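# Lower the held gear onto its shaft, meshed with neighbours

## Task

The left gripper starts out holding a gear just over the top of a shaft. Slide the gear onto that shaft until it sits fully down and level, with its teeth engaged with the two gears on either side. Forcing or wedging the gear too hard ends the attempt.

## Robot and tools

Robot: two arms, left_arm and right_arm, each ending in a parallel gripper with a wrist camera (cam_left_wrist and cam_right_wrist, both 896x504). The left gripper already holds the gear. The right arm is not needed and should stay clear.

Frames: the scene frame has its origin at table-top height, midway between the nominal arm bases. +z points up, +x points out over the table, and left_arm sits on the +y side. Calibrated bases: left_arm at (-0.046, +0.289, +0.036) m, right_arm at (-0.030, -0.340, +0.022) m. Reported hand positions, velocities and targets are in the scene frame. Offsets you send are along the axes of that arm's own Hand target. On a gripper, the fingers point along its +z and close along its y. end_effector_position is the spot between the finger pads, roughly 1 cm short of the tips.

execute_actions(actions, cameras): actions is a list of actions. Each action is a table of up to 15 rows, one row per 1/30 s control step. If fewer rows are given, the last row repeats until 15 steps have run. Each row holds 14 numbers in [-1, 1]: dx, dy, dz, rx, ry, rz, opening for left_arm, then the same seven for right_arm. dx to rz are offsets, not poses. They are measured from the Hand target as it stood when the action began, along that target's axes. Every row refers back to that same start, not to the row before it, so sending the same offset in a new action moves the arm again. The scale is 1.0 = 0.6 m for dx, dy, dz and 1.0 = 180 degrees for rx, ry, rz, which together form one rotation vector. Opening is absolute: +1 is fully open (0.094 m) and -1 is closed. Sending all six pose numbers as 0 re-requests the current Hand target. Opening is always a live command, so 0 means half open. To keep the gear held, always resend the left gripper's present opening. An empty actions list only returns state and images. cameras: a list of names; omitted, null or ["all"] returns both, [] returns none, and an unknown name rejects the call.

move(target, speed, blend, opening_speed, blocking, cameras): drives each gripper in a straight line toward a target. target is one 14-number row laid out as above, or a list of up to 15 such rows. Every row is an offset from the Hand targets held at the start of the move, not from the previous row. speed is the top path speed in m/s, from 0.002 to 2.9 (default 0.25), and rotation is capped at twice that in rad/s. Give one value, or one per target. blend is a corner-rounding radius in m for lists. opening_speed is the rate of opening change per second on the -1..1 scale, at least 0.2. blocking=false returns after about 0.5 s while the move continues. All paths finish together, and a move is cut off after 10 s. The move does not avoid obstacles or the other arm. Faster moves let the gripper lag and stray more, and make contacts hit harder. Aiming further past a contact point presses harder. Keep paths away from an arm's own base.

The move result adds a line starting "move:". It reports how the move ended: done (at rest within 10 mm and 2 degrees of the target), off_target, moving, held or fault. It also lists limits: paced means a commanded pose was clipped, and held means a check withheld steps. Neither done nor off_target says whether anything is being touched.

wait(seconds 0 to 10): lets time pass while holding the current commands. stop(): brakes a running move. zoom_image(camera, region=[x0, y0, x1, y1]): magnifies part of the latest image from a wrist camera, up to 504x504 px. finished_scene(scene): ends the scene, which cannot be undone, and the gear must stay seated without help. Make no other call in the same reply after ending scene 1.

Results: each arm's end_effector_position (m) and end_effector_quat_wxyz, Hand target (the commanded pose after clipping; the next offsets start from it), Tool commands, and grip_measured. grip_measured is on the opening scale and reads slightly narrower than the part when squeezing. The results also give Joint positions (the last value is the finger opening in m), joint torques, joint velocities ("within noise" means at rest), the Scene clock, and per-step positions after execute_actions calls. A MOTOR HOT line warns of heating. At 90 °C the arm folds up and stops working.

Behaviour to expect: orientation commands are clipped to within 40 degrees of the measured orientation. Grippers often come to rest short of or below their target, or tilted, because of weight and friction. Check the pose after each move and send the missing distance or rotation as a new offset. Small moves may not happen at all, or may drift sideways. An arm that is blocked keeps pushing. To relieve it, command a target back behind the gripper's current position.

Strategy and cautions: use the wrist images, zoomed if needed, to line the gear's bore up with the shaft. Then lower slowly along -z in small steps, turning the gear slightly if needed so its teeth fit between the neighbours' teeth. Do not force it: a jam or a hard push fails the attempt. Once the gear is seated flat, open the left gripper well above grip_measured and lift clear. Never let the gear drop or fall off the table. Keep the arms and cameras from colliding, avoid heavy contact with the table or fixtures, and avoid holding the arm stretched out for long.

Each tool is called after "Emit:" as name(argument=value, ...), one argument or row to a line, values as JSON.

## Session

Emit:
execute_actions(
  actions=[],
)

Scene clock: 0.00 s.
left_arm: end_effector_position=(+0.2330, +0.1337, +0.1579) grip_measured=-0.641 end_effector_quat_wxyz=(+0.008, +0.861, +0.508, +0.008) | right_arm: end_effector_position=(+0.3508, -0.3500, +0.4239) grip_measured=+1.000 end_effector_quat_wxyz=(+0.707, +0.010, +0.707, -0.010)
Joint positions: left_arm=[-0.502 1.731 1.476 -1.294 -0.006 1.563 0.017] | right_arm=[0 1.047 1.047 0 0 0 0.094]
Joint velocities: within noise
Joint torques (N m): no reading
Heat: left arm: 40 °C; right arm: 37 °C.
Hand target: left_arm +0.2351, +0.1323, +0.1634; +0.017, +0.861, +0.508, +0.013 | right_arm +0.3484, -0.3499, +0.4345; +0.717, +0.009, +0.697, -0.010
Tool commands: left_gripper/opening=-1.0 right_gripper/opening=+1.0

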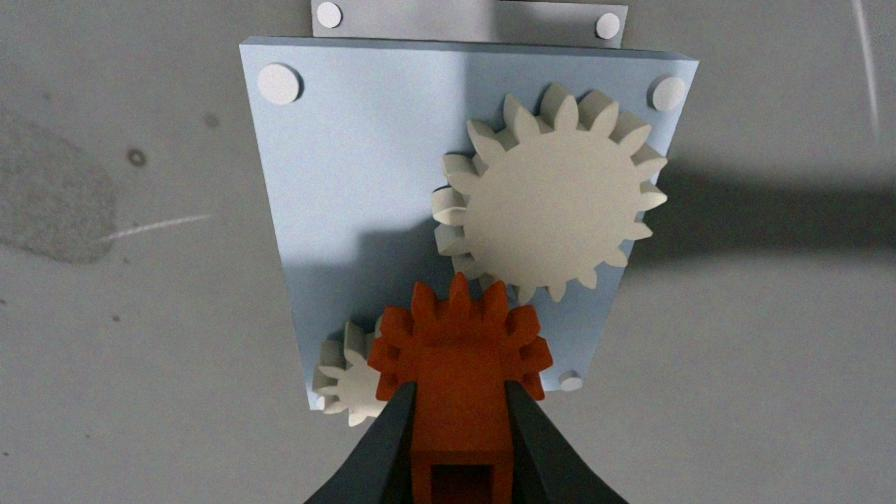

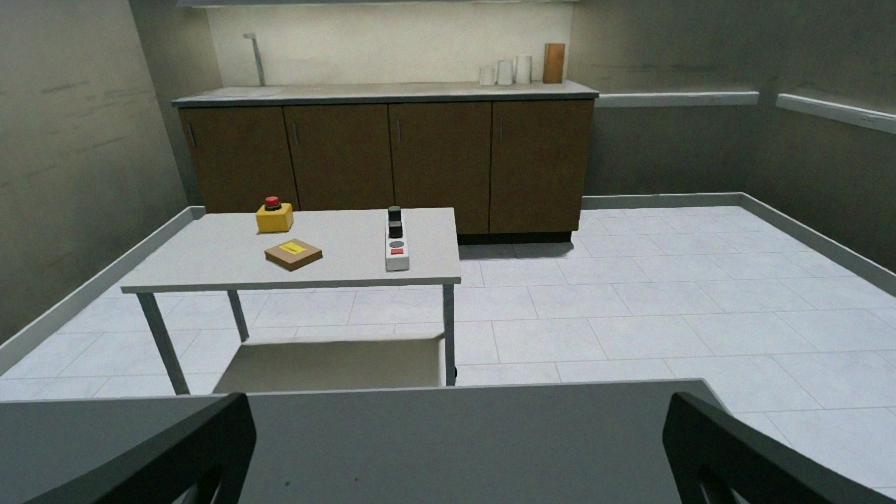

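Emit:
move(
  target=[0,0,0,0,0,0,-1,0.408,0.4167,-0.18,-0.5,0,0,1],
)

Emit:
zoom_image(
  camera="cam_right_wrist",
  region=[250, 100, 650, 400],
)

Scene clock: 26.67 s.
left_arm: end_effector_position=(+0.2330, +0.1337, +0.1579) grip_measured=-0.641 end_effector_quat_wxyz=(+0.008, +0.861, +0.508, +0.008) | right_arm: end_effector_position=(+0.2524, -0.1005, +0.1812) grip_measured=+1.000 end_effector_quat_wxyz=(+0.508, -0.491, +0.515, +0.485)
Joint positions: left_arm=[-0.502 1.731 1.476 -1.294 -0.006 1.563 0.017] | right_arm=[0.261 1.744 0.533 1.163 -1.289 -0.046 0.094]
Joint velocities: within noise
Joint torques (N m): left_arm=[-0.4 -8.21 7.51 0.35 0.05 0.2] | right_arm=[0.75 -5.44 6.09 1.9 -0.26 0.02]
Heat: left arm: 38 °C; right arm: 39 °C.
Hand target: left_arm +0.2351, +0.1323, +0.1634; +0.017, +0.861, +0.508, +0.013 | right_arm +0.2540, -0.0972, +0.1869; +0.514, -0.500, +0.500, +0.486
Off the commanded pose: left_arm 0.006 m, 1 deg | right_arm 0.007 m, 2 deg.
move: done
camera_calibration:
cam_right_wrist: T_world_to_cam=[[0.999172, -0.0406815, 0.000959149, -0.254839], [-0.0162583, -0.420702, -0.907053, 0.166585], [0.0373038, 0.906286, -0.421015, 0.248881], [0, 0, 0, 1]] pos_world=[0.248053, -0.165842, 0.256129]

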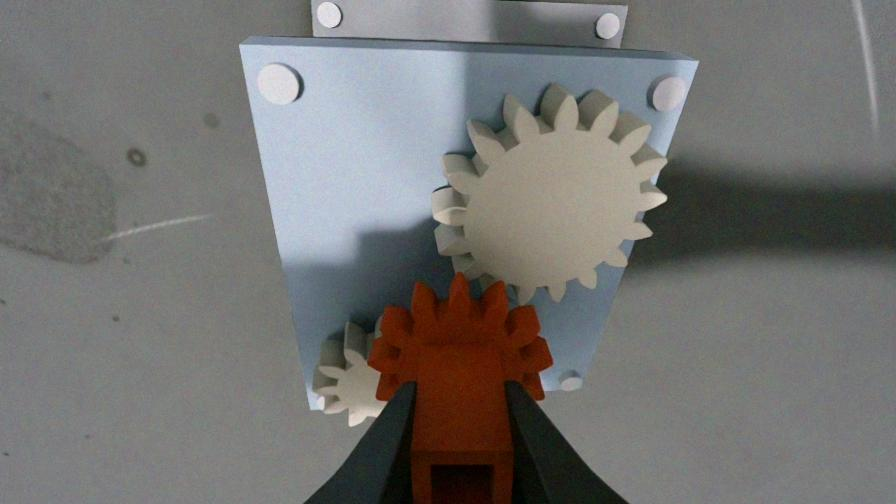

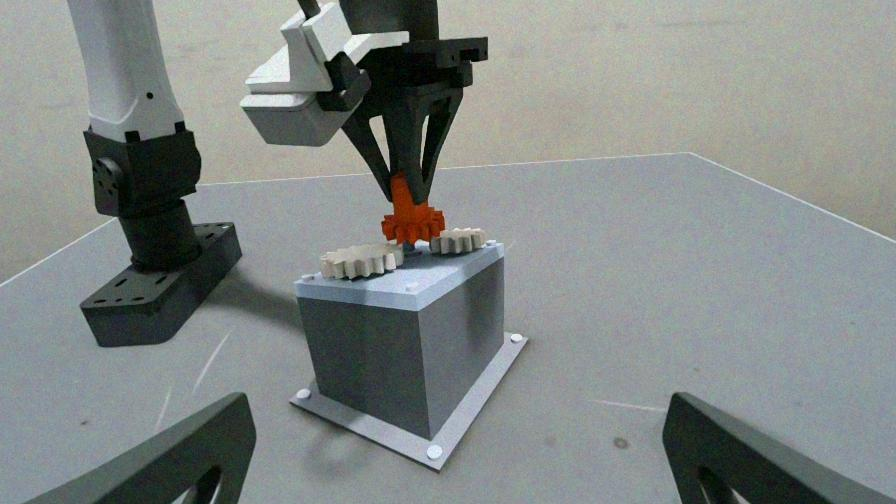

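Scaled by 1.260 from the camera's 896x504 image, which has a finer 1280x720 frame.

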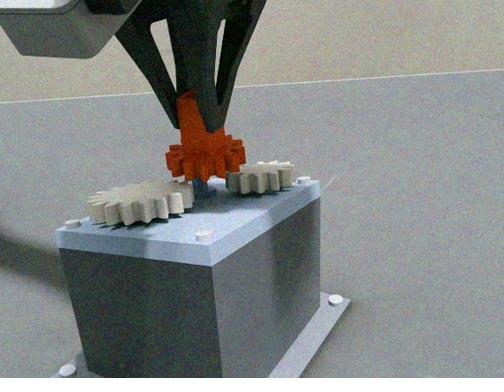

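Emit:
zoom_image(
  camera="cam_right_wrist",
  region=[340, 170, 520, 290],
)

Emit:
zoom_image(
  camera="cam_left_wrist",
  region=[280, 230, 640, 450],
)

Scaled by 2.800 from the camera's 896x504 image, which has a finer 1280x720 frame.

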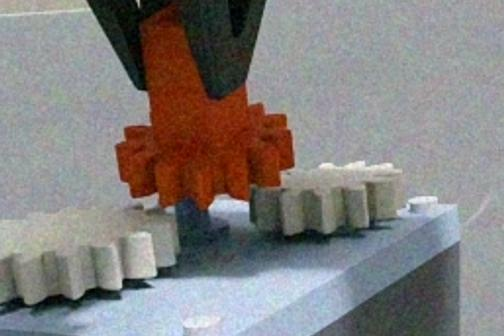

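Scaled by 1.400 from the camera's 896x504 image, which has a finer 1280x720 frame.

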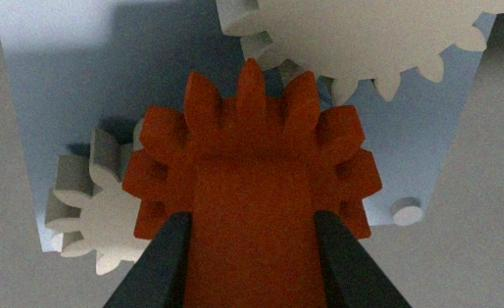

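Emit:
move(
  target=[0,0,-0.083,0,0,0,-1,0,0,0.15,0,0,0,1],
  speed=0.15,
)

Emit:
zoom_image(
  camera="cam_right_wrist",
  region=[250, 100, 600, 350],
)

Emit:
zoom_image(
  camera="cam_left_wrist",
  region=[280, 230, 640, 450],
)

Scene clock: 92.20 s.
left_arm: end_effector_position=(+0.2316, +0.1344, +0.2075) grip_measured=-0.641 end_effector_quat_wxyz=(+0.012, +0.861, +0.508, +0.010) | right_arm: end_effector_position=(+0.2497, -0.0114, +0.1850) grip_measured=+1.000 end_effector_quat_wxyz=(+0.509, -0.505, +0.497, +0.488)
Joint positions: left_arm=[-0.502 1.731 1.673 -1.482 -0.006 1.563 0.017] | right_arm=[0.534 1.851 0.679 1.164 -1.05 -0.036 0.094]
Joint velocities: within noise
Joint torques (N m): left_arm=[-0.35 -6.97 8.84 0.22 0.09 0.16] | right_arm=[0.57 -6.64 6.58 1.71 0.1 0.08]
Heat: left arm: 39 °C; right arm: 37 °C.
Hand target: left_arm +0.2332, +0.1331, +0.2132; +0.017, +0.861, +0.508, +0.013 | right_arm +0.2563, -0.0072, +0.1869; +0.514, -0.500, +0.500, +0.486
Off the commanded pose: left_arm 0.006 m, 1 deg | right_arm 0.008 m, 1 deg.
move: done
camera_calibration:
cam_left_wrist: T_world_to_cam=[[-0.859385, 0.510056, -0.036052, 0.141919], [0.444611, 0.780217, 0.43998, -0.262394], [0.252543, 0.362083, -0.897284, 0.16582], [0, 0, 0, 1]] pos_world=[0.196749, 0.0722968, 0.269352]
cam_right_wrist: T_world_to_cam=[[0.99955, -0.00657934, 0.0292648, -0.253527], [0.0239361, -0.413027, -0.910404, 0.198101], [0.018077, 0.910695, -0.412684, 0.173088], [0, 0, 0, 1]] pos_world=[0.245542, -0.0774772, 0.259202]

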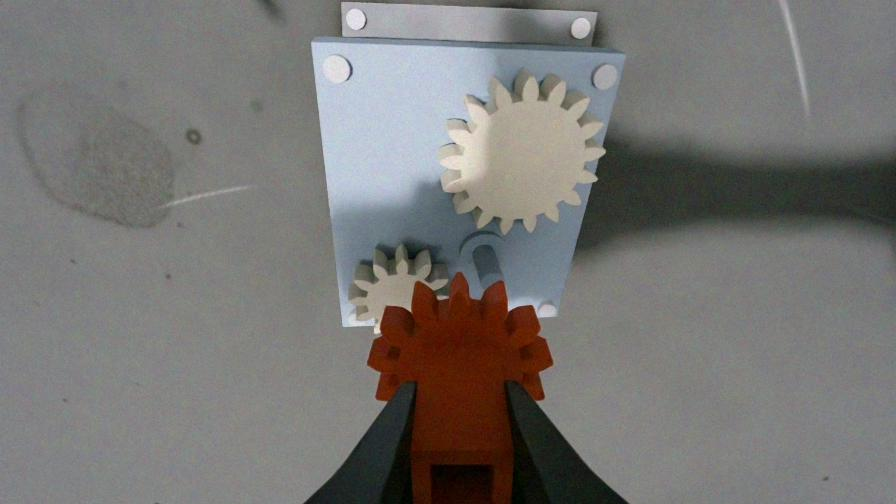

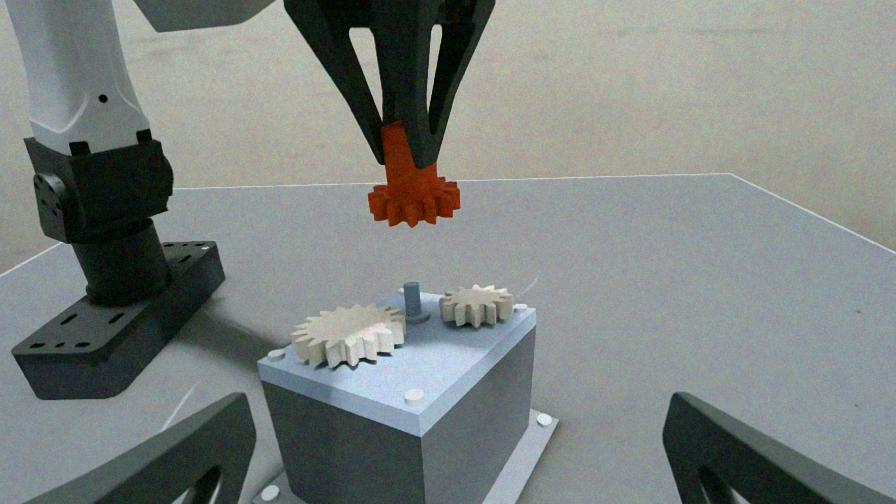

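Scaled by 1.440 from the camera's 896x504 image, which has a finer 1280x720 frame.

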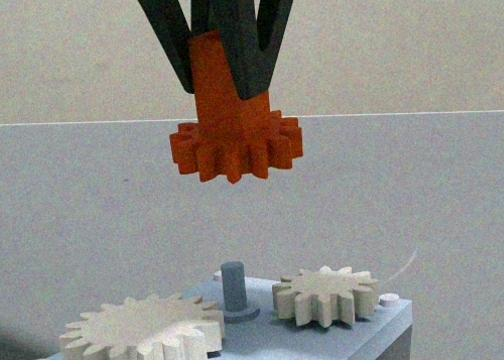

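Scaled by 1.400 from the camera's 896x504 image, which has a finer 1280x720 frame.

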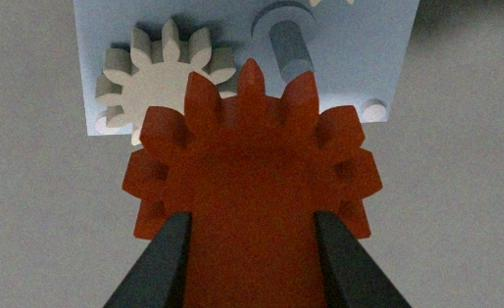

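Emit:
zoom_image(
  camera="cam_right_wrist",
  region=[340, 100, 500, 230],
)

Emit:
zoom_image(
  camera="cam_right_wrist",
  region=[340, 240, 500, 370],
)

Emit:
zoom_image(
  camera="cam_left_wrist",
  region=[360, 220, 560, 420],
)

Emit:
zoom_image(
  camera="cam_left_wrist",
  region=[330, 50, 630, 340],
)

Scaled by 3.150 from the camera's 896x504 image, which has a finer 1280x720 frame.

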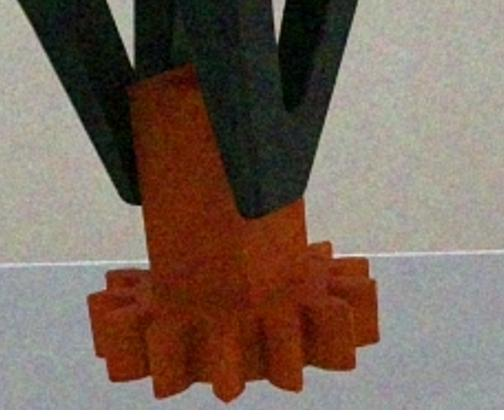

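Scaled by 3.150 from the camera's 896x504 image, which has a finer 1280x720 frame.

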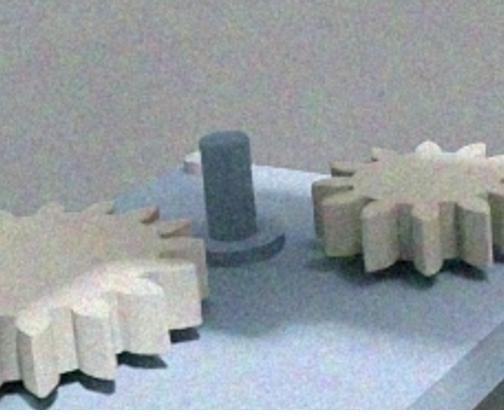

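Scaled by 2.520 from the camera's 896x504 image, which has a finer 1280x720 frame.

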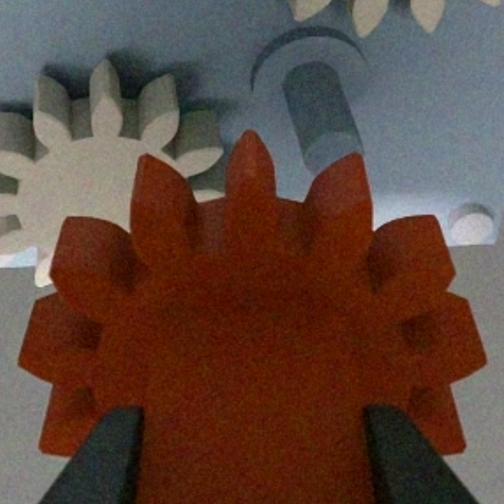

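Scaled by 1.680 from the camera's 896x504 image, which has a finer 1280x720 frame.

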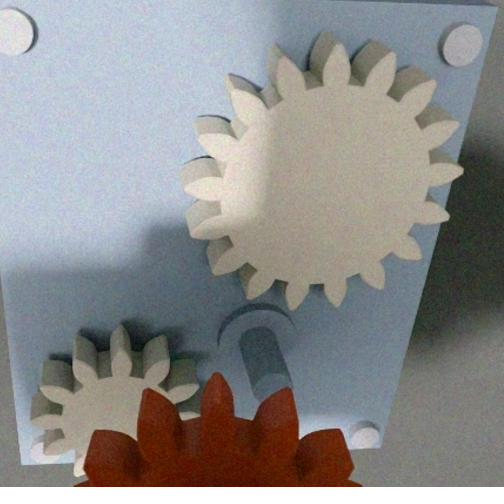

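Emit:
move(
  target=[0,0,-0.033,0.0097,-0.0015,0,-1,0,0,0,0,0,0,1],
  speed=0.15,
)

Emit:
zoom_image(
  camera="cam_left_wrist",
  region=[360, 50, 600, 270],
)

Emit:
zoom_image(
  camera="cam_left_wrist",
  region=[350, 180, 550, 330],
)

Emit:
zoom_image(
  camera="cam_left_wrist",
  region=[350, 260, 570, 420],
)

Emit:
zoom_image(
  camera="cam_right_wrist",
  region=[340, 60, 500, 190],
)

Scene clock: 181.87 s.
left_arm: end_effector_position=(+0.2319, +0.1343, +0.2241) grip_measured=-0.641 end_effector_quat_wxyz=(+0.012, +0.861, +0.508, +0.010) | right_arm: end_effector_position=(+0.2498, -0.0114, +0.1849) grip_measured=+1.000 end_effector_quat_wxyz=(+0.509, -0.504, +0.498, +0.488)
Joint positions: left_arm=[-0.502 1.748 1.76 -1.552 -0.006 1.563 0.017] | right_arm=[0.534 1.852 0.679 1.164 -1.049 -0.035 0.094]
Joint velocities: within noise
Joint torques (N m): left_arm=[-0.1 -7.72 8.77 0.22 0.14 0.2] | right_arm=[0.7 -6.69 6.46 1.7 0.07 0.09]
Heat: left arm: 41 °C; right arm: 38 °C.
Hand target: left_arm +0.2324, +0.1334, +0.2329; +0.005, +0.861, +0.508, +0.003 | right_arm +0.2563, -0.0072, +0.1868; +0.513, -0.500, +0.500, +0.486
Off the commanded pose: left_arm 0.009 m, 1 deg | right_arm 0.008 m, 1 deg.
joint sent to its limit (left arm) — joint 4 (wrist pitch), lower limit. The joint targets still meet the commanded pose.
move: done
camera_calibration:
cam_left_wrist: T_world_to_cam=[[-0.859378, 0.510098, -0.0356308, 0.142752], [0.444796, 0.780096, 0.440008, -0.26971], [0.252243, 0.362285, -0.897287, 0.180757], [0, 0, 0, 1]] pos_world=[0.197049, 0.0720968, 0.285952]
cam_right_wrist: T_world_to_cam=[[0.999569, -0.00690749, 0.0285402, -0.253569], [0.0231366, -0.413234, -0.910331, 0.1983], [0.0180819, 0.910599, -0.412896, 0.173039], [0, 0, 0, 1]] pos_world=[0.245742, -0.0773768, 0.259203]

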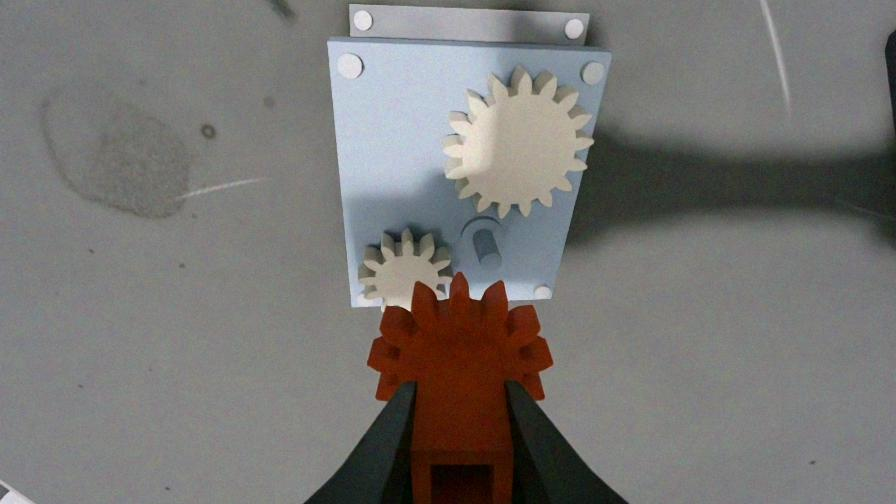

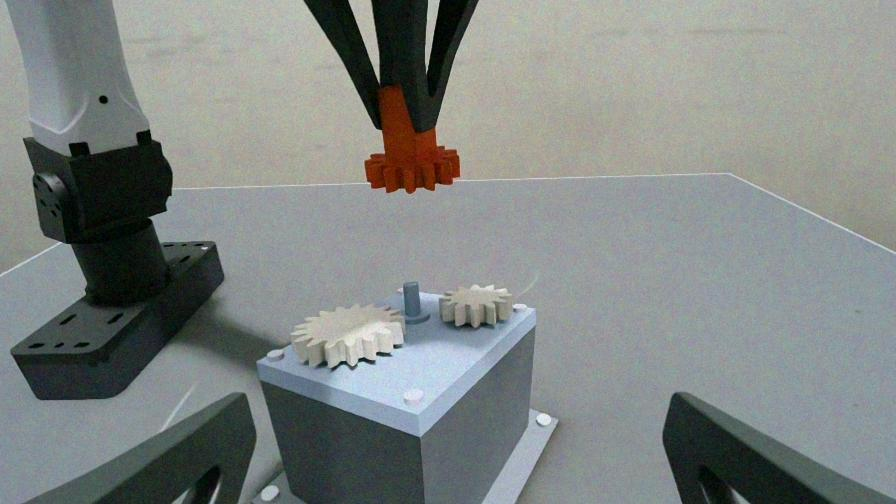

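Scaled by 2.100 from the camera's 896x504 image, which has a finer 1280x720 frame.

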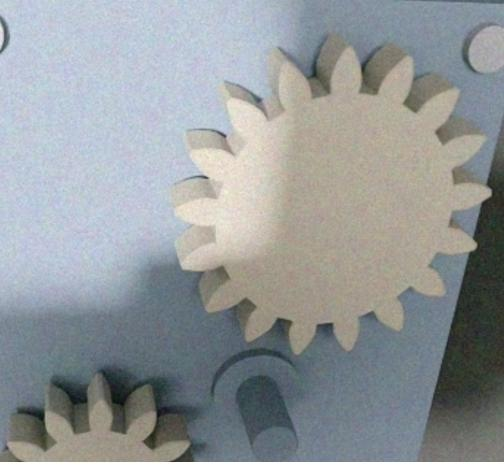

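Scaled by 2.520 from the camera's 896x504 image, which has a finer 1280x720 frame.

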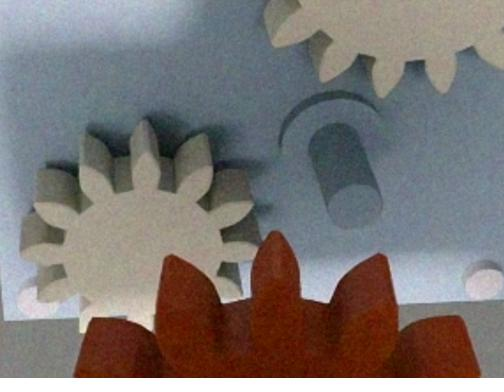

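Scaled by 2.291 from the camera's 896x504 image, which has a finer 1280x720 frame.

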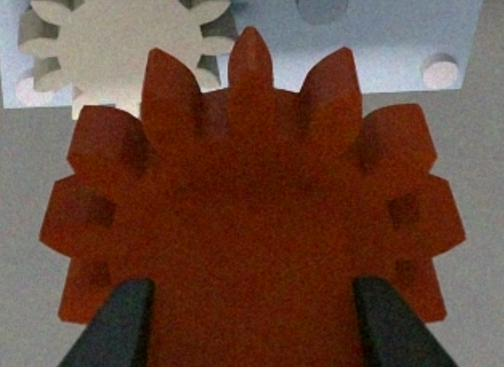

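Scaled by 3.150 from the camera's 896x504 image, which has a finer 1280x720 frame.

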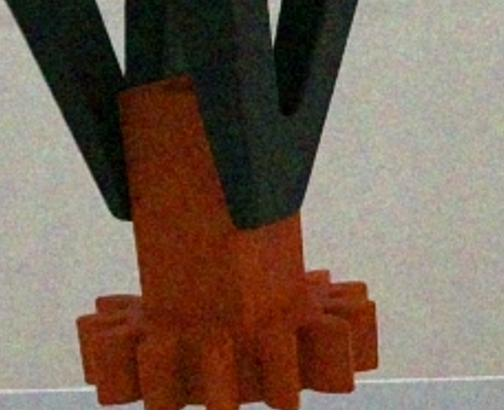

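Emit:
move(
  target=[0,0,0.1025,0,0,0.05,-1,0,0,0,0,0,0,1],
  speed=0.12,
)

Emit:
zoom_image(
  camera="cam_right_wrist",
  region=[340, 180, 540, 340],
)

Emit:
zoom_image(
  camera="cam_left_wrist",
  region=[330, 230, 580, 420],
)

Scene clock: 340.47 s.
left_arm: end_effector_position=(+0.2313, +0.1346, +0.1716) grip_measured=-0.641 end_effector_quat_wxyz=(-0.003, +0.896, +0.444, +0.002) | right_arm: end_effector_position=(+0.2499, -0.0114, +0.1849) grip_measured=+1.000 end_effector_quat_wxyz=(+0.509, -0.504, +0.498, +0.488)
Joint positions: left_arm=[-0.502 1.748 1.55 -1.376 -0.006 1.71 0.017] | right_arm=[0.534 1.852 0.679 1.164 -1.049 -0.035 0.094]
Joint velocities: within noise
Joint torques (N m): left_arm=[-0.08 -7.82 6.02 0.45 0.13 0.31] | right_arm=[0.61 -6.72 6.49 1.72 0.06 0.08]
Heat: left arm: 40 °C; right arm: 38 °C.
Hand target: left_arm +0.2331, +0.1330, +0.1714; +0.004, +0.898, +0.439, +0.003 | right_arm +0.2564, -0.0072, +0.1868; +0.513, -0.500, +0.500, +0.486
Off the commanded pose: left_arm 0.002 m, 1 deg | right_arm 0.008 m, 1 deg.
move: done
camera_calibration:
cam_left_wrist: T_world_to_cam=[[-0.776491, 0.630128, -0.000500602, 0.0987911], [0.565986, 0.6978, 0.439016, -0.263416], [0.276985, 0.340608, -0.898479, 0.131042], [0, 0, 0, 1]] pos_world=[0.189504, 0.0769266, 0.233432]
cam_right_wrist: T_world_to_cam=[[0.999564, -0.00731247, 0.0286167, -0.253619], [0.0230389, -0.413242, -0.91033, 0.198323], [0.0184824, 0.910592, -0.412894, 0.17294], [0, 0, 0, 1]] pos_world=[0.245742, -0.0773764, 0.259203]

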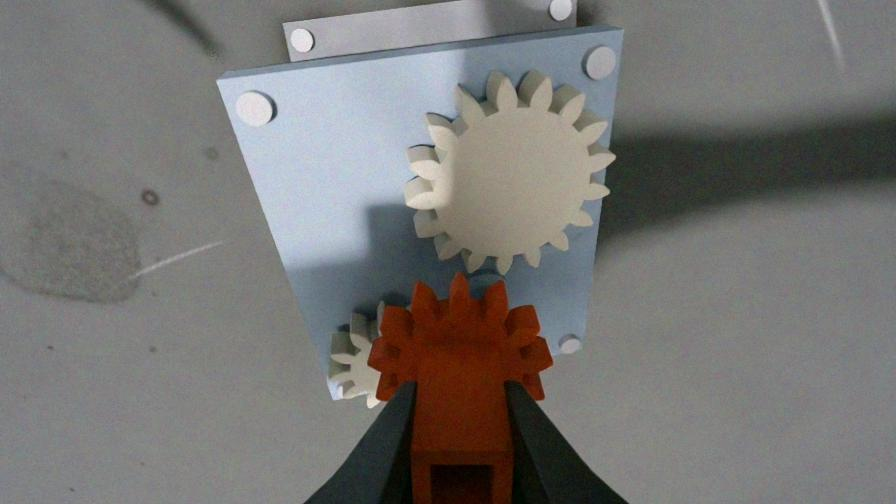

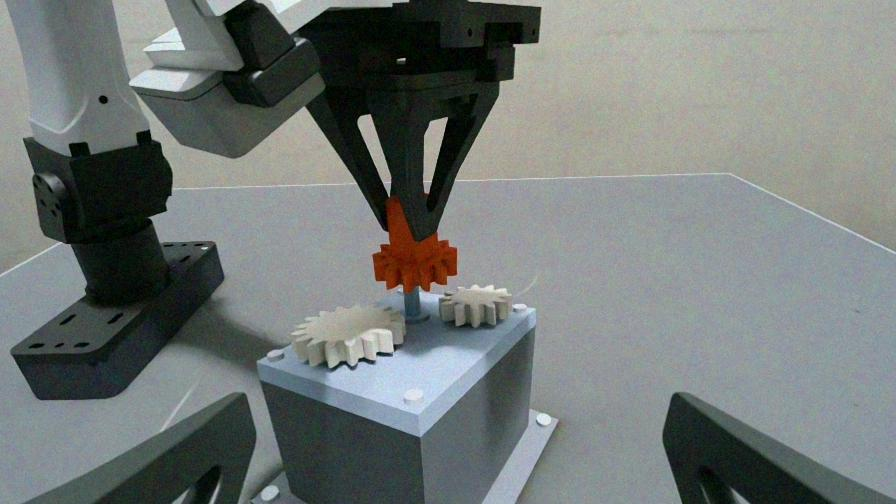

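Scaled by 2.520 from the camera's 896x504 image, which has a finer 1280x720 frame.

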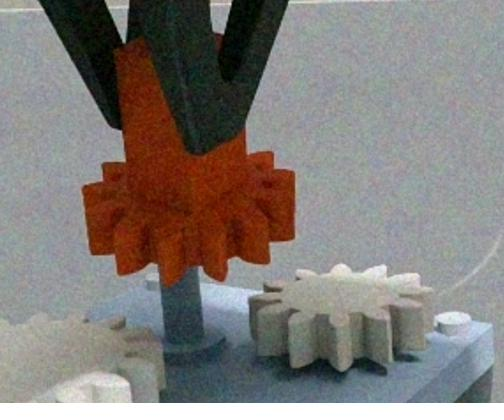

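Scaled by 2.016 from the camera's 896x504 image, which has a finer 1280x720 frame.

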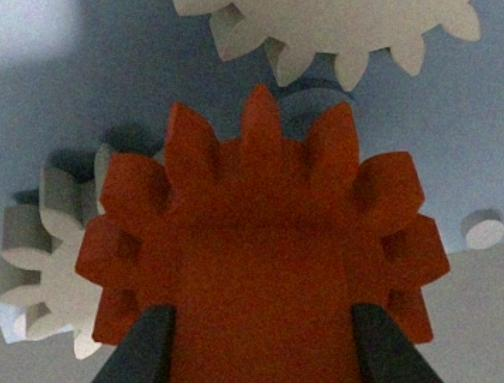

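Emit:
move(
  target=[0.0177,-0.018,0,0,0,0,-1,0,0,0,0,0,0,1],
  speed=0.08,
)

Emit:
zoom_image(
  camera="cam_right_wrist",
  region=[340, 180, 540, 340],
)

Emit:
zoom_image(
  camera="cam_left_wrist",
  region=[330, 210, 580, 400],
)

Scene clock: 392.03 s.
left_arm: end_effector_position=(+0.2293, +0.1486, +0.1654) grip_measured=-0.641 end_effector_quat_wxyz=(-0.011, +0.897, +0.443, -0.005) | right_arm: end_effector_position=(+0.2499, -0.0114, +0.1849) grip_measured=+1.000 end_effector_quat_wxyz=(+0.509, -0.504, +0.498, +0.488)
Joint positions: left_arm=[-0.466 1.735 1.51 -1.37 -0.006 1.748 0.017] | right_arm=[0.534 1.852 0.679 1.164 -1.049 -0.035 0.094]
Joint velocities: within noise
Joint torques (N m): left_arm=[0.09 -9.47 5.93 0.38 0.13 0.25] | right_arm=[0.59 -6.76 6.39 1.69 0.05 0.08]
Heat: left arm: 39 °C; right arm: 38 °C.
Hand target: left_arm +0.2311, +0.1481, +0.1714; +0.005, +0.898, +0.439, +0.003 | right_arm +0.2564, -0.0072, +0.1869; +0.513, -0.500, +0.500, +0.486
Off the commanded pose: left_arm 0.006 m, 2 deg | right_arm 0.008 m, 1 deg.
move: done
camera_calibration:
cam_left_wrist: T_world_to_cam=[[-0.774618, 0.632119, 0.0198043, 0.0843446], [0.575948, 0.692155, 0.434977, -0.270121], [0.26125, 0.348347, -0.900224, 0.124074], [0, 0, 0, 1]] pos_world=[0.188496, 0.0904288, 0.22752]
cam_right_wrist: T_world_to_cam=[[0.999564, -0.00731247, 0.0286167, -0.253619], [0.0230389, -0.413242, -0.91033, 0.198323], [0.0184824, 0.910592, -0.412894, 0.17294], [0, 0, 0, 1]] pos_world=[0.245742, -0.0773764, 0.259203]

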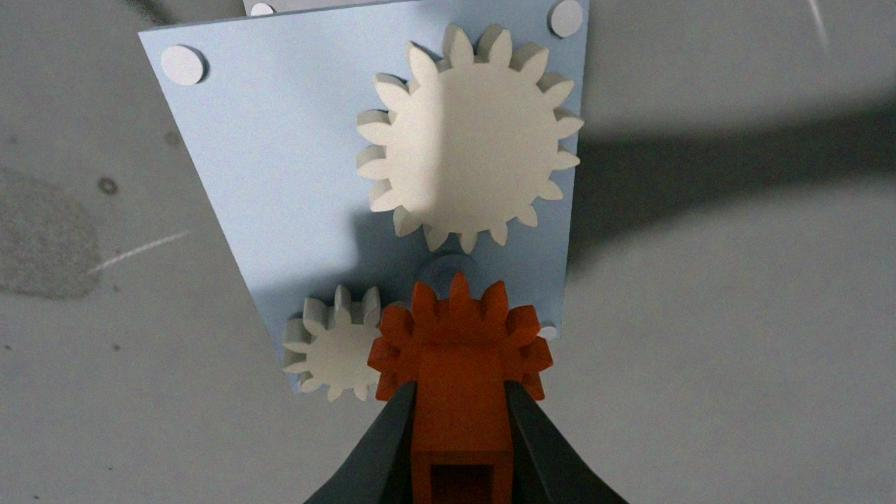

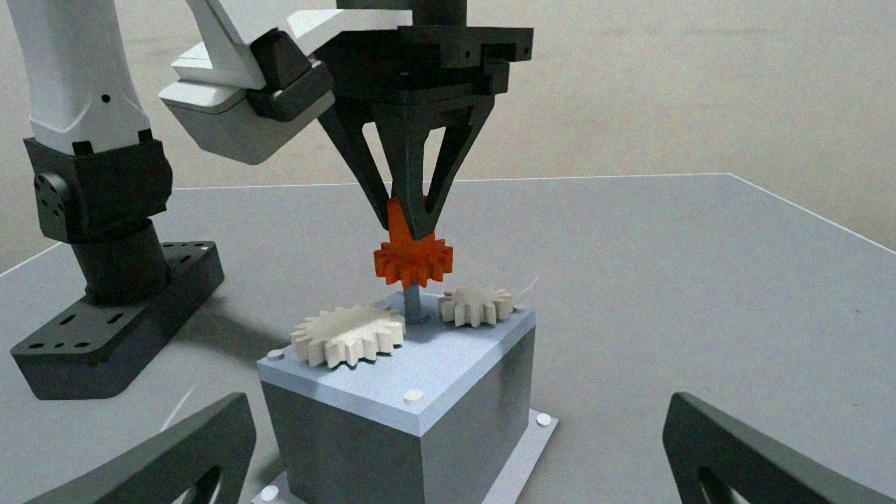

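Scaled by 2.520 from the camera's 896x504 image, which has a finer 1280x720 frame.

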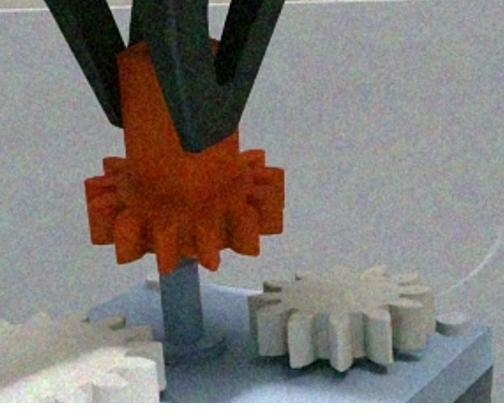

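Scaled by 2.016 from the camera's 896x504 image, which has a finer 1280x720 frame.

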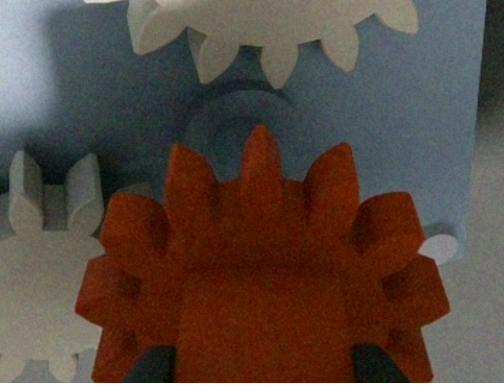

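Emit:
move(
  target=[0.0017,0.0035,0,-0.0077,0,0,-1,0,0,0,0,0,0,1],
  speed=0.08,
)

Emit:
zoom_image(
  camera="cam_right_wrist",
  region=[340, 180, 540, 340],
)

Emit:
zoom_image(
  camera="cam_left_wrist",
  region=[330, 210, 580, 400],
)

Scene clock: 426.50 s.
left_arm: end_effector_position=(+0.2317, +0.1483, +0.1653) grip_measured=-0.641 end_effector_quat_wxyz=(-0.002, +0.897, +0.442, +0.002) | right_arm: end_effector_position=(+0.2499, -0.0114, +0.1849) grip_measured=+1.000 end_effector_quat_wxyz=(+0.509, -0.504, +0.498, +0.488)
Joint positions: left_arm=[-0.463 1.721 1.494 -1.345 -0.006 1.754 0.017] | right_arm=[0.534 1.852 0.679 1.164 -1.049 -0.035 0.094]
Joint velocities: within noise
Joint torques (N m): left_arm=[0.38 -9.47 5.94 0.47 0.18 0.31] | right_arm=[0.61 -6.76 6.52 1.7 0.07 0.07]
Heat: left arm: 38 °C; right arm: 38 °C.
Hand target: left_arm +0.2334, +0.1476, +0.1714; +0.015, +0.898, +0.439, +0.008 | right_arm +0.2564, -0.0072, +0.1869; +0.513, -0.500, +0.500, +0.486
Off the commanded pose: left_arm 0.006 m, 2 deg | right_arm 0.008 m, 1 deg.
move: done
camera_calibration:
cam_left_wrist: T_world_to_cam=[[-0.773094, 0.634286, -0.00254787, 0.0893333], [0.568952, 0.695226, 0.439266, -0.270745], [0.280392, 0.338144, -0.898354, 0.120194], [0, 0, 0, 1]] pos_world=[0.189403, 0.0909235, 0.227133]
cam_right_wrist: T_world_to_cam=[[0.999564, -0.00731247, 0.0286167, -0.253619], [0.0230389, -0.413242, -0.91033, 0.198323], [0.0184824, 0.910592, -0.412894, 0.17294], [0, 0, 0, 1]] pos_world=[0.245742, -0.0773764, 0.259203]

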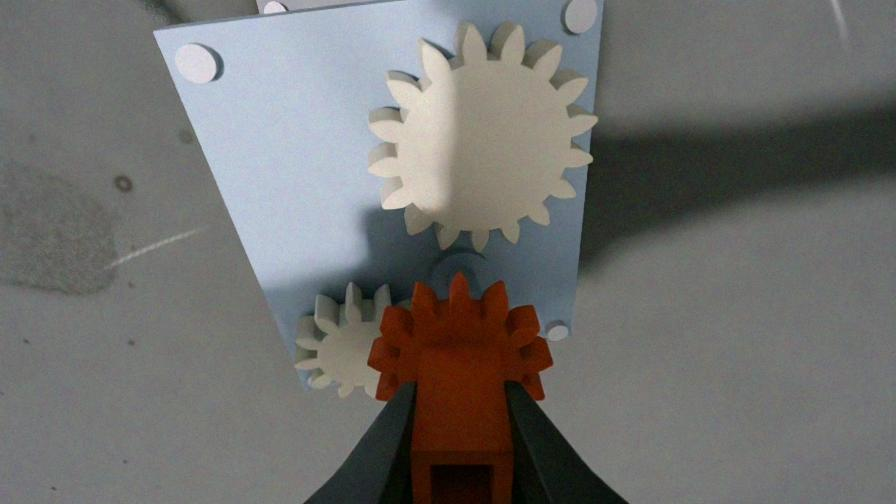

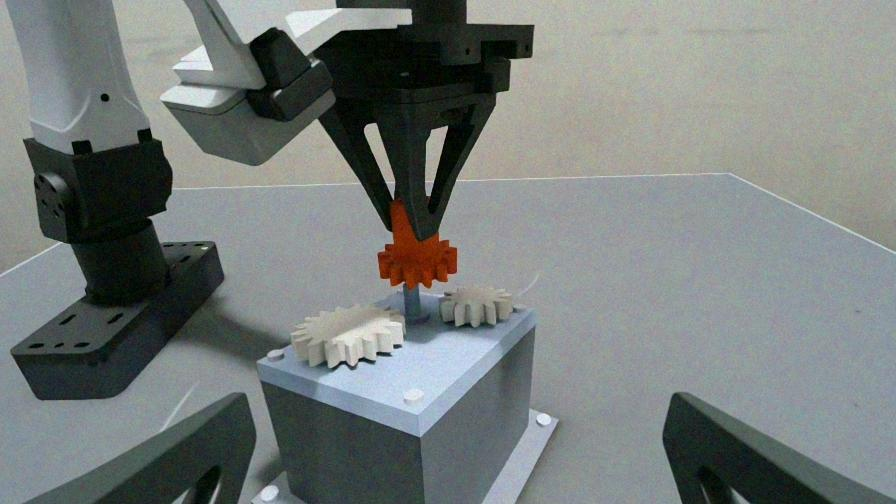

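Scaled by 2.520 from the camera's 896x504 image, which has a finer 1280x720 frame.

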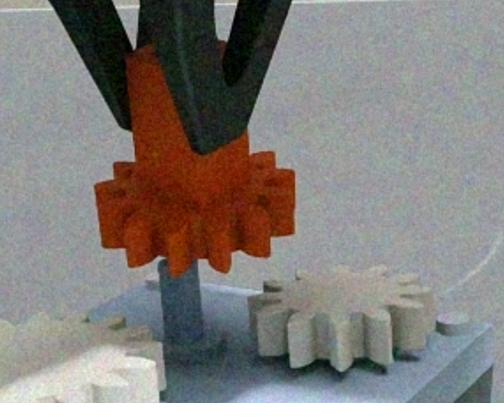

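Scaled by 2.016 from the camera's 896x504 image, which has a finer 1280x720 frame.

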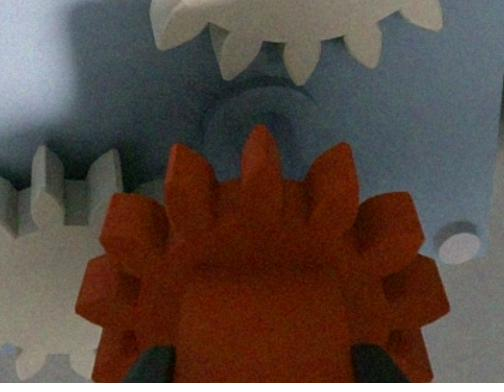

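Emit:
move(
  target=[-0.007,-0.0008,0,0,0,0,-1,0,0,0,0,0,0,1],
  speed=0.08,
)

Emit:
zoom_image(
  camera="cam_right_wrist",
  region=[340, 180, 540, 340],
)

Emit:
zoom_image(
  camera="cam_left_wrist",
  region=[330, 210, 580, 400],
)

Scene clock: 445.60 s.
left_arm: end_effector_position=(+0.2309, +0.1487, +0.1652) grip_measured=-0.641 end_effector_quat_wxyz=(-0.002, +0.897, +0.442, +0.002) | right_arm: end_effector_position=(+0.2499, -0.0114, +0.1849) grip_measured=+1.000 end_effector_quat_wxyz=(+0.509, -0.504, +0.498, +0.488)
Joint positions: left_arm=[-0.463 1.717 1.488 -1.342 -0.006 1.754 0.017] | right_arm=[0.534 1.852 0.679 1.164 -1.049 -0.035 0.094]
Joint velocities: within noise
Joint torques (N m): left_arm=[-0.76 -9.42 5.94 0.44 0.2 0.17] | right_arm=[0.61 -6.75 6.42 1.68 0.08 0.1]
Heat: left arm: 40 °C; right arm: 38 °C.
Hand target: left_arm +0.2304, +0.1446, +0.1713; +0.015, +0.898, +0.439, +0.008 | right_arm +0.2564, -0.0072, +0.1869; +0.513, -0.500, +0.500, +0.486
Off the commanded pose: left_arm 0.007 m, 2 deg | right_arm 0.008 m, 1 deg.
move: done
camera_calibration:
cam_left_wrist: T_world_to_cam=[[-0.77305, 0.634335, -0.00366155, 0.0887014], [0.568525, 0.695386, 0.439565, -0.270527], [0.281378, 0.337724, -0.898203, 0.120012], [0, 0, 0, 1]] pos_world=[0.188603, 0.0913233, 0.227034]
cam_right_wrist: T_world_to_cam=[[0.999564, -0.00731247, 0.0286167, -0.253619], [0.0230389, -0.413242, -0.91033, 0.198323], [0.0184824, 0.910592, -0.412894, 0.17294], [0, 0, 0, 1]] pos_world=[0.245742, -0.0773764, 0.259203]

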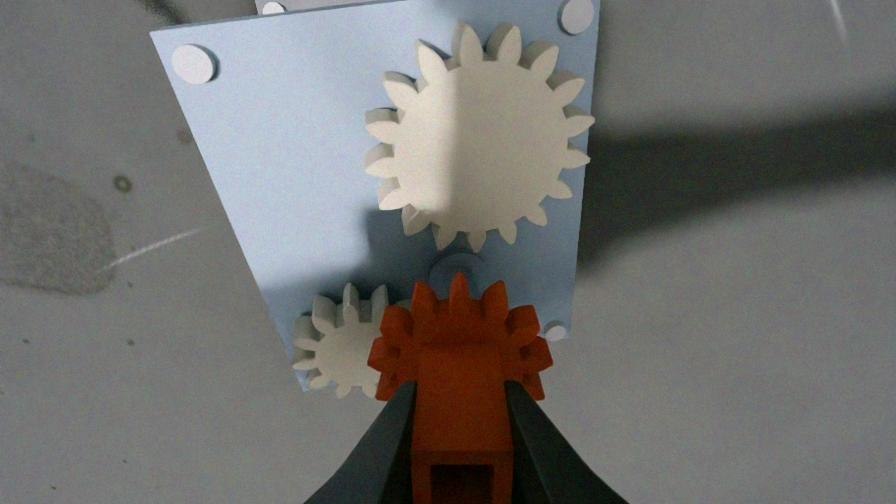

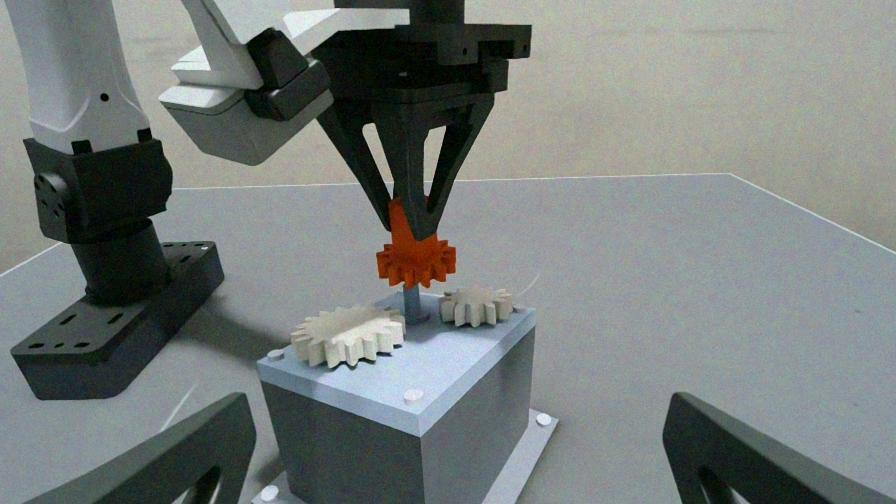

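Scaled by 2.520 from the camera's 896x504 image, which has a finer 1280x720 frame.

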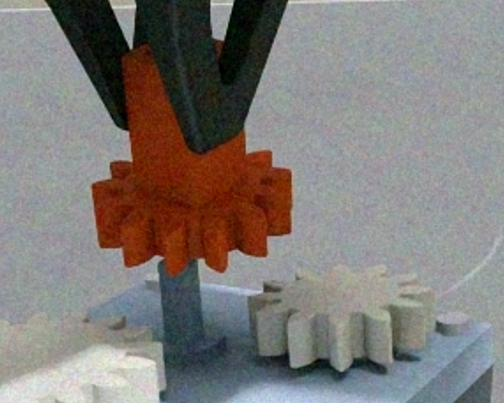

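Scaled by 2.016 from the camera's 896x504 image, which has a finer 1280x720 frame.

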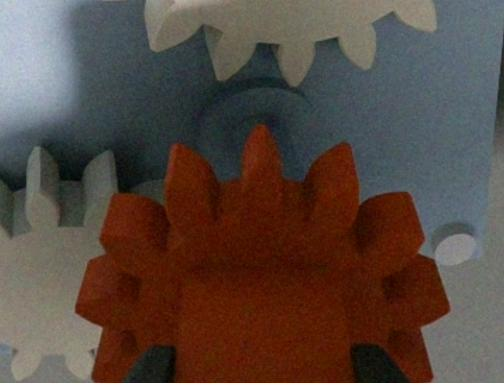

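Emit:
move(
  target=[-0.0055,0.003,0,0,0,0,-1,0,0,0,0,0,0,1],
  speed=0.08,
)

Emit:
zoom_image(
  camera="cam_right_wrist",
  region=[340, 180, 540, 340],
)

Emit:
zoom_image(
  camera="cam_left_wrist",
  region=[330, 210, 580, 400],
)

Scene clock: 454.97 s.
left_arm: end_effector_position=(+0.2291, +0.1454, +0.1652) grip_measured=-0.641 end_effector_quat_wxyz=(-0.002, +0.899, +0.438, +0.002) | right_arm: end_effector_position=(+0.2499, -0.0114, +0.1849) grip_measured=+1.000 end_effector_quat_wxyz=(+0.509, -0.504, +0.498, +0.488)
Joint positions: left_arm=[-0.475 1.717 1.488 -1.342 -0.006 1.749 0.017] | right_arm=[0.534 1.852 0.679 1.164 -1.049 -0.035 0.094]
Joint velocities: within noise
Joint torques (N m): left_arm=[-0.85 -9.11 6.48 0.44 0.17 0.1] | right_arm=[0.55 -6.74 6.37 1.72 0.09 0.09]
Heat: left arm: 40 °C; right arm: 38 °C.
Hand target: left_arm +0.2298, +0.1409, +0.1714; +0.015, +0.898, +0.439, +0.008 | right_arm +0.2564, -0.0072, +0.1869; +0.513, -0.500, +0.500, +0.486
Off the commanded pose: left_arm 0.008 m, 2 deg | right_arm 0.008 m, 1 deg.
move: done
camera_calibration:
cam_left_wrist: T_world_to_cam=[[-0.768225, 0.640169, -0.00371382, 0.0875017], [0.573761, 0.691083, 0.439547, -0.267778], [0.283951, 0.335541, -0.898212, 0.121361], [0, 0, 0, 1]] pos_world=[0.186401, 0.0883195, 0.227034]
cam_right_wrist: T_world_to_cam=[[0.999564, -0.00731247, 0.0286167, -0.253619], [0.0230389, -0.413242, -0.91033, 0.198323], [0.0184824, 0.910592, -0.412894, 0.17294], [0, 0, 0, 1]] pos_world=[0.245742, -0.0773764, 0.259203]

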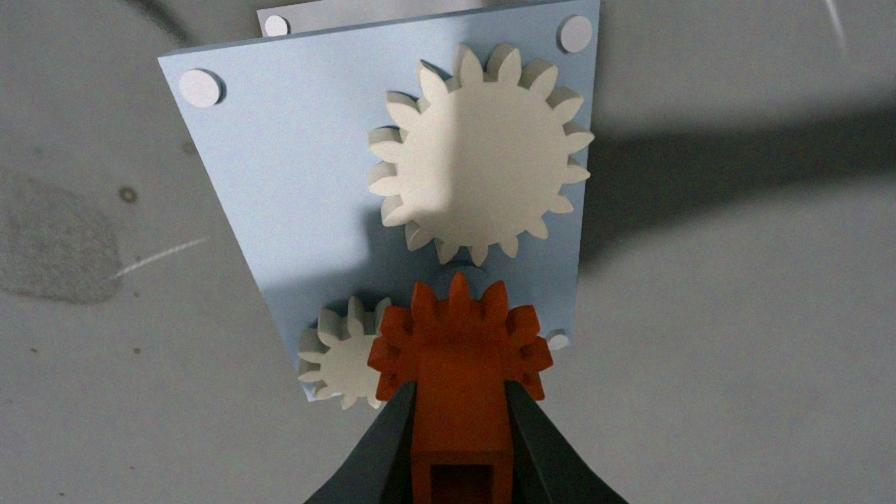

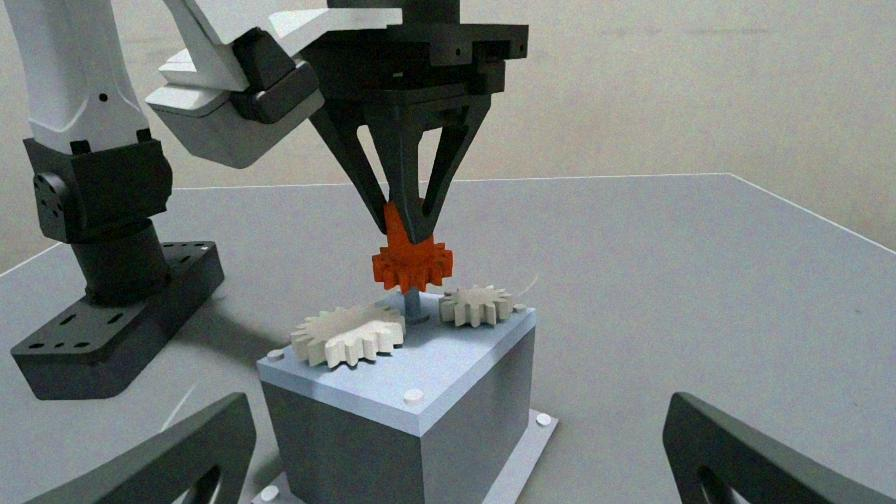

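Scaled by 2.520 from the camera's 896x504 image, which has a finer 1280x720 frame.

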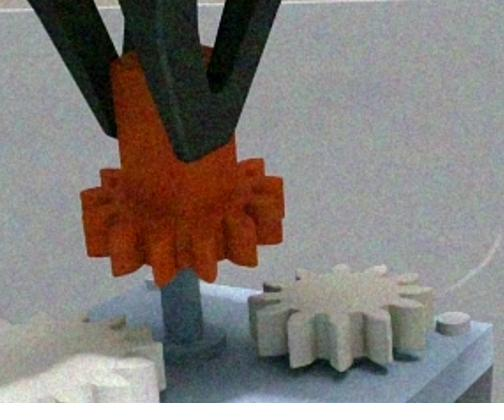

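Scaled by 2.016 from the camera's 896x504 image, which has a finer 1280x720 frame.

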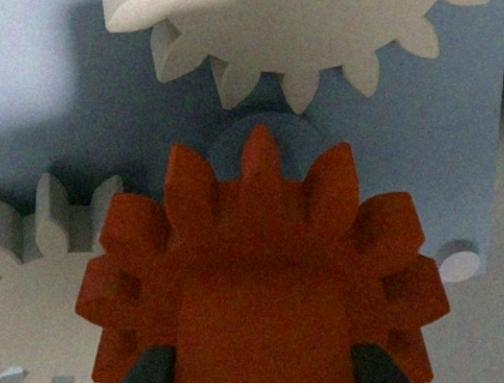

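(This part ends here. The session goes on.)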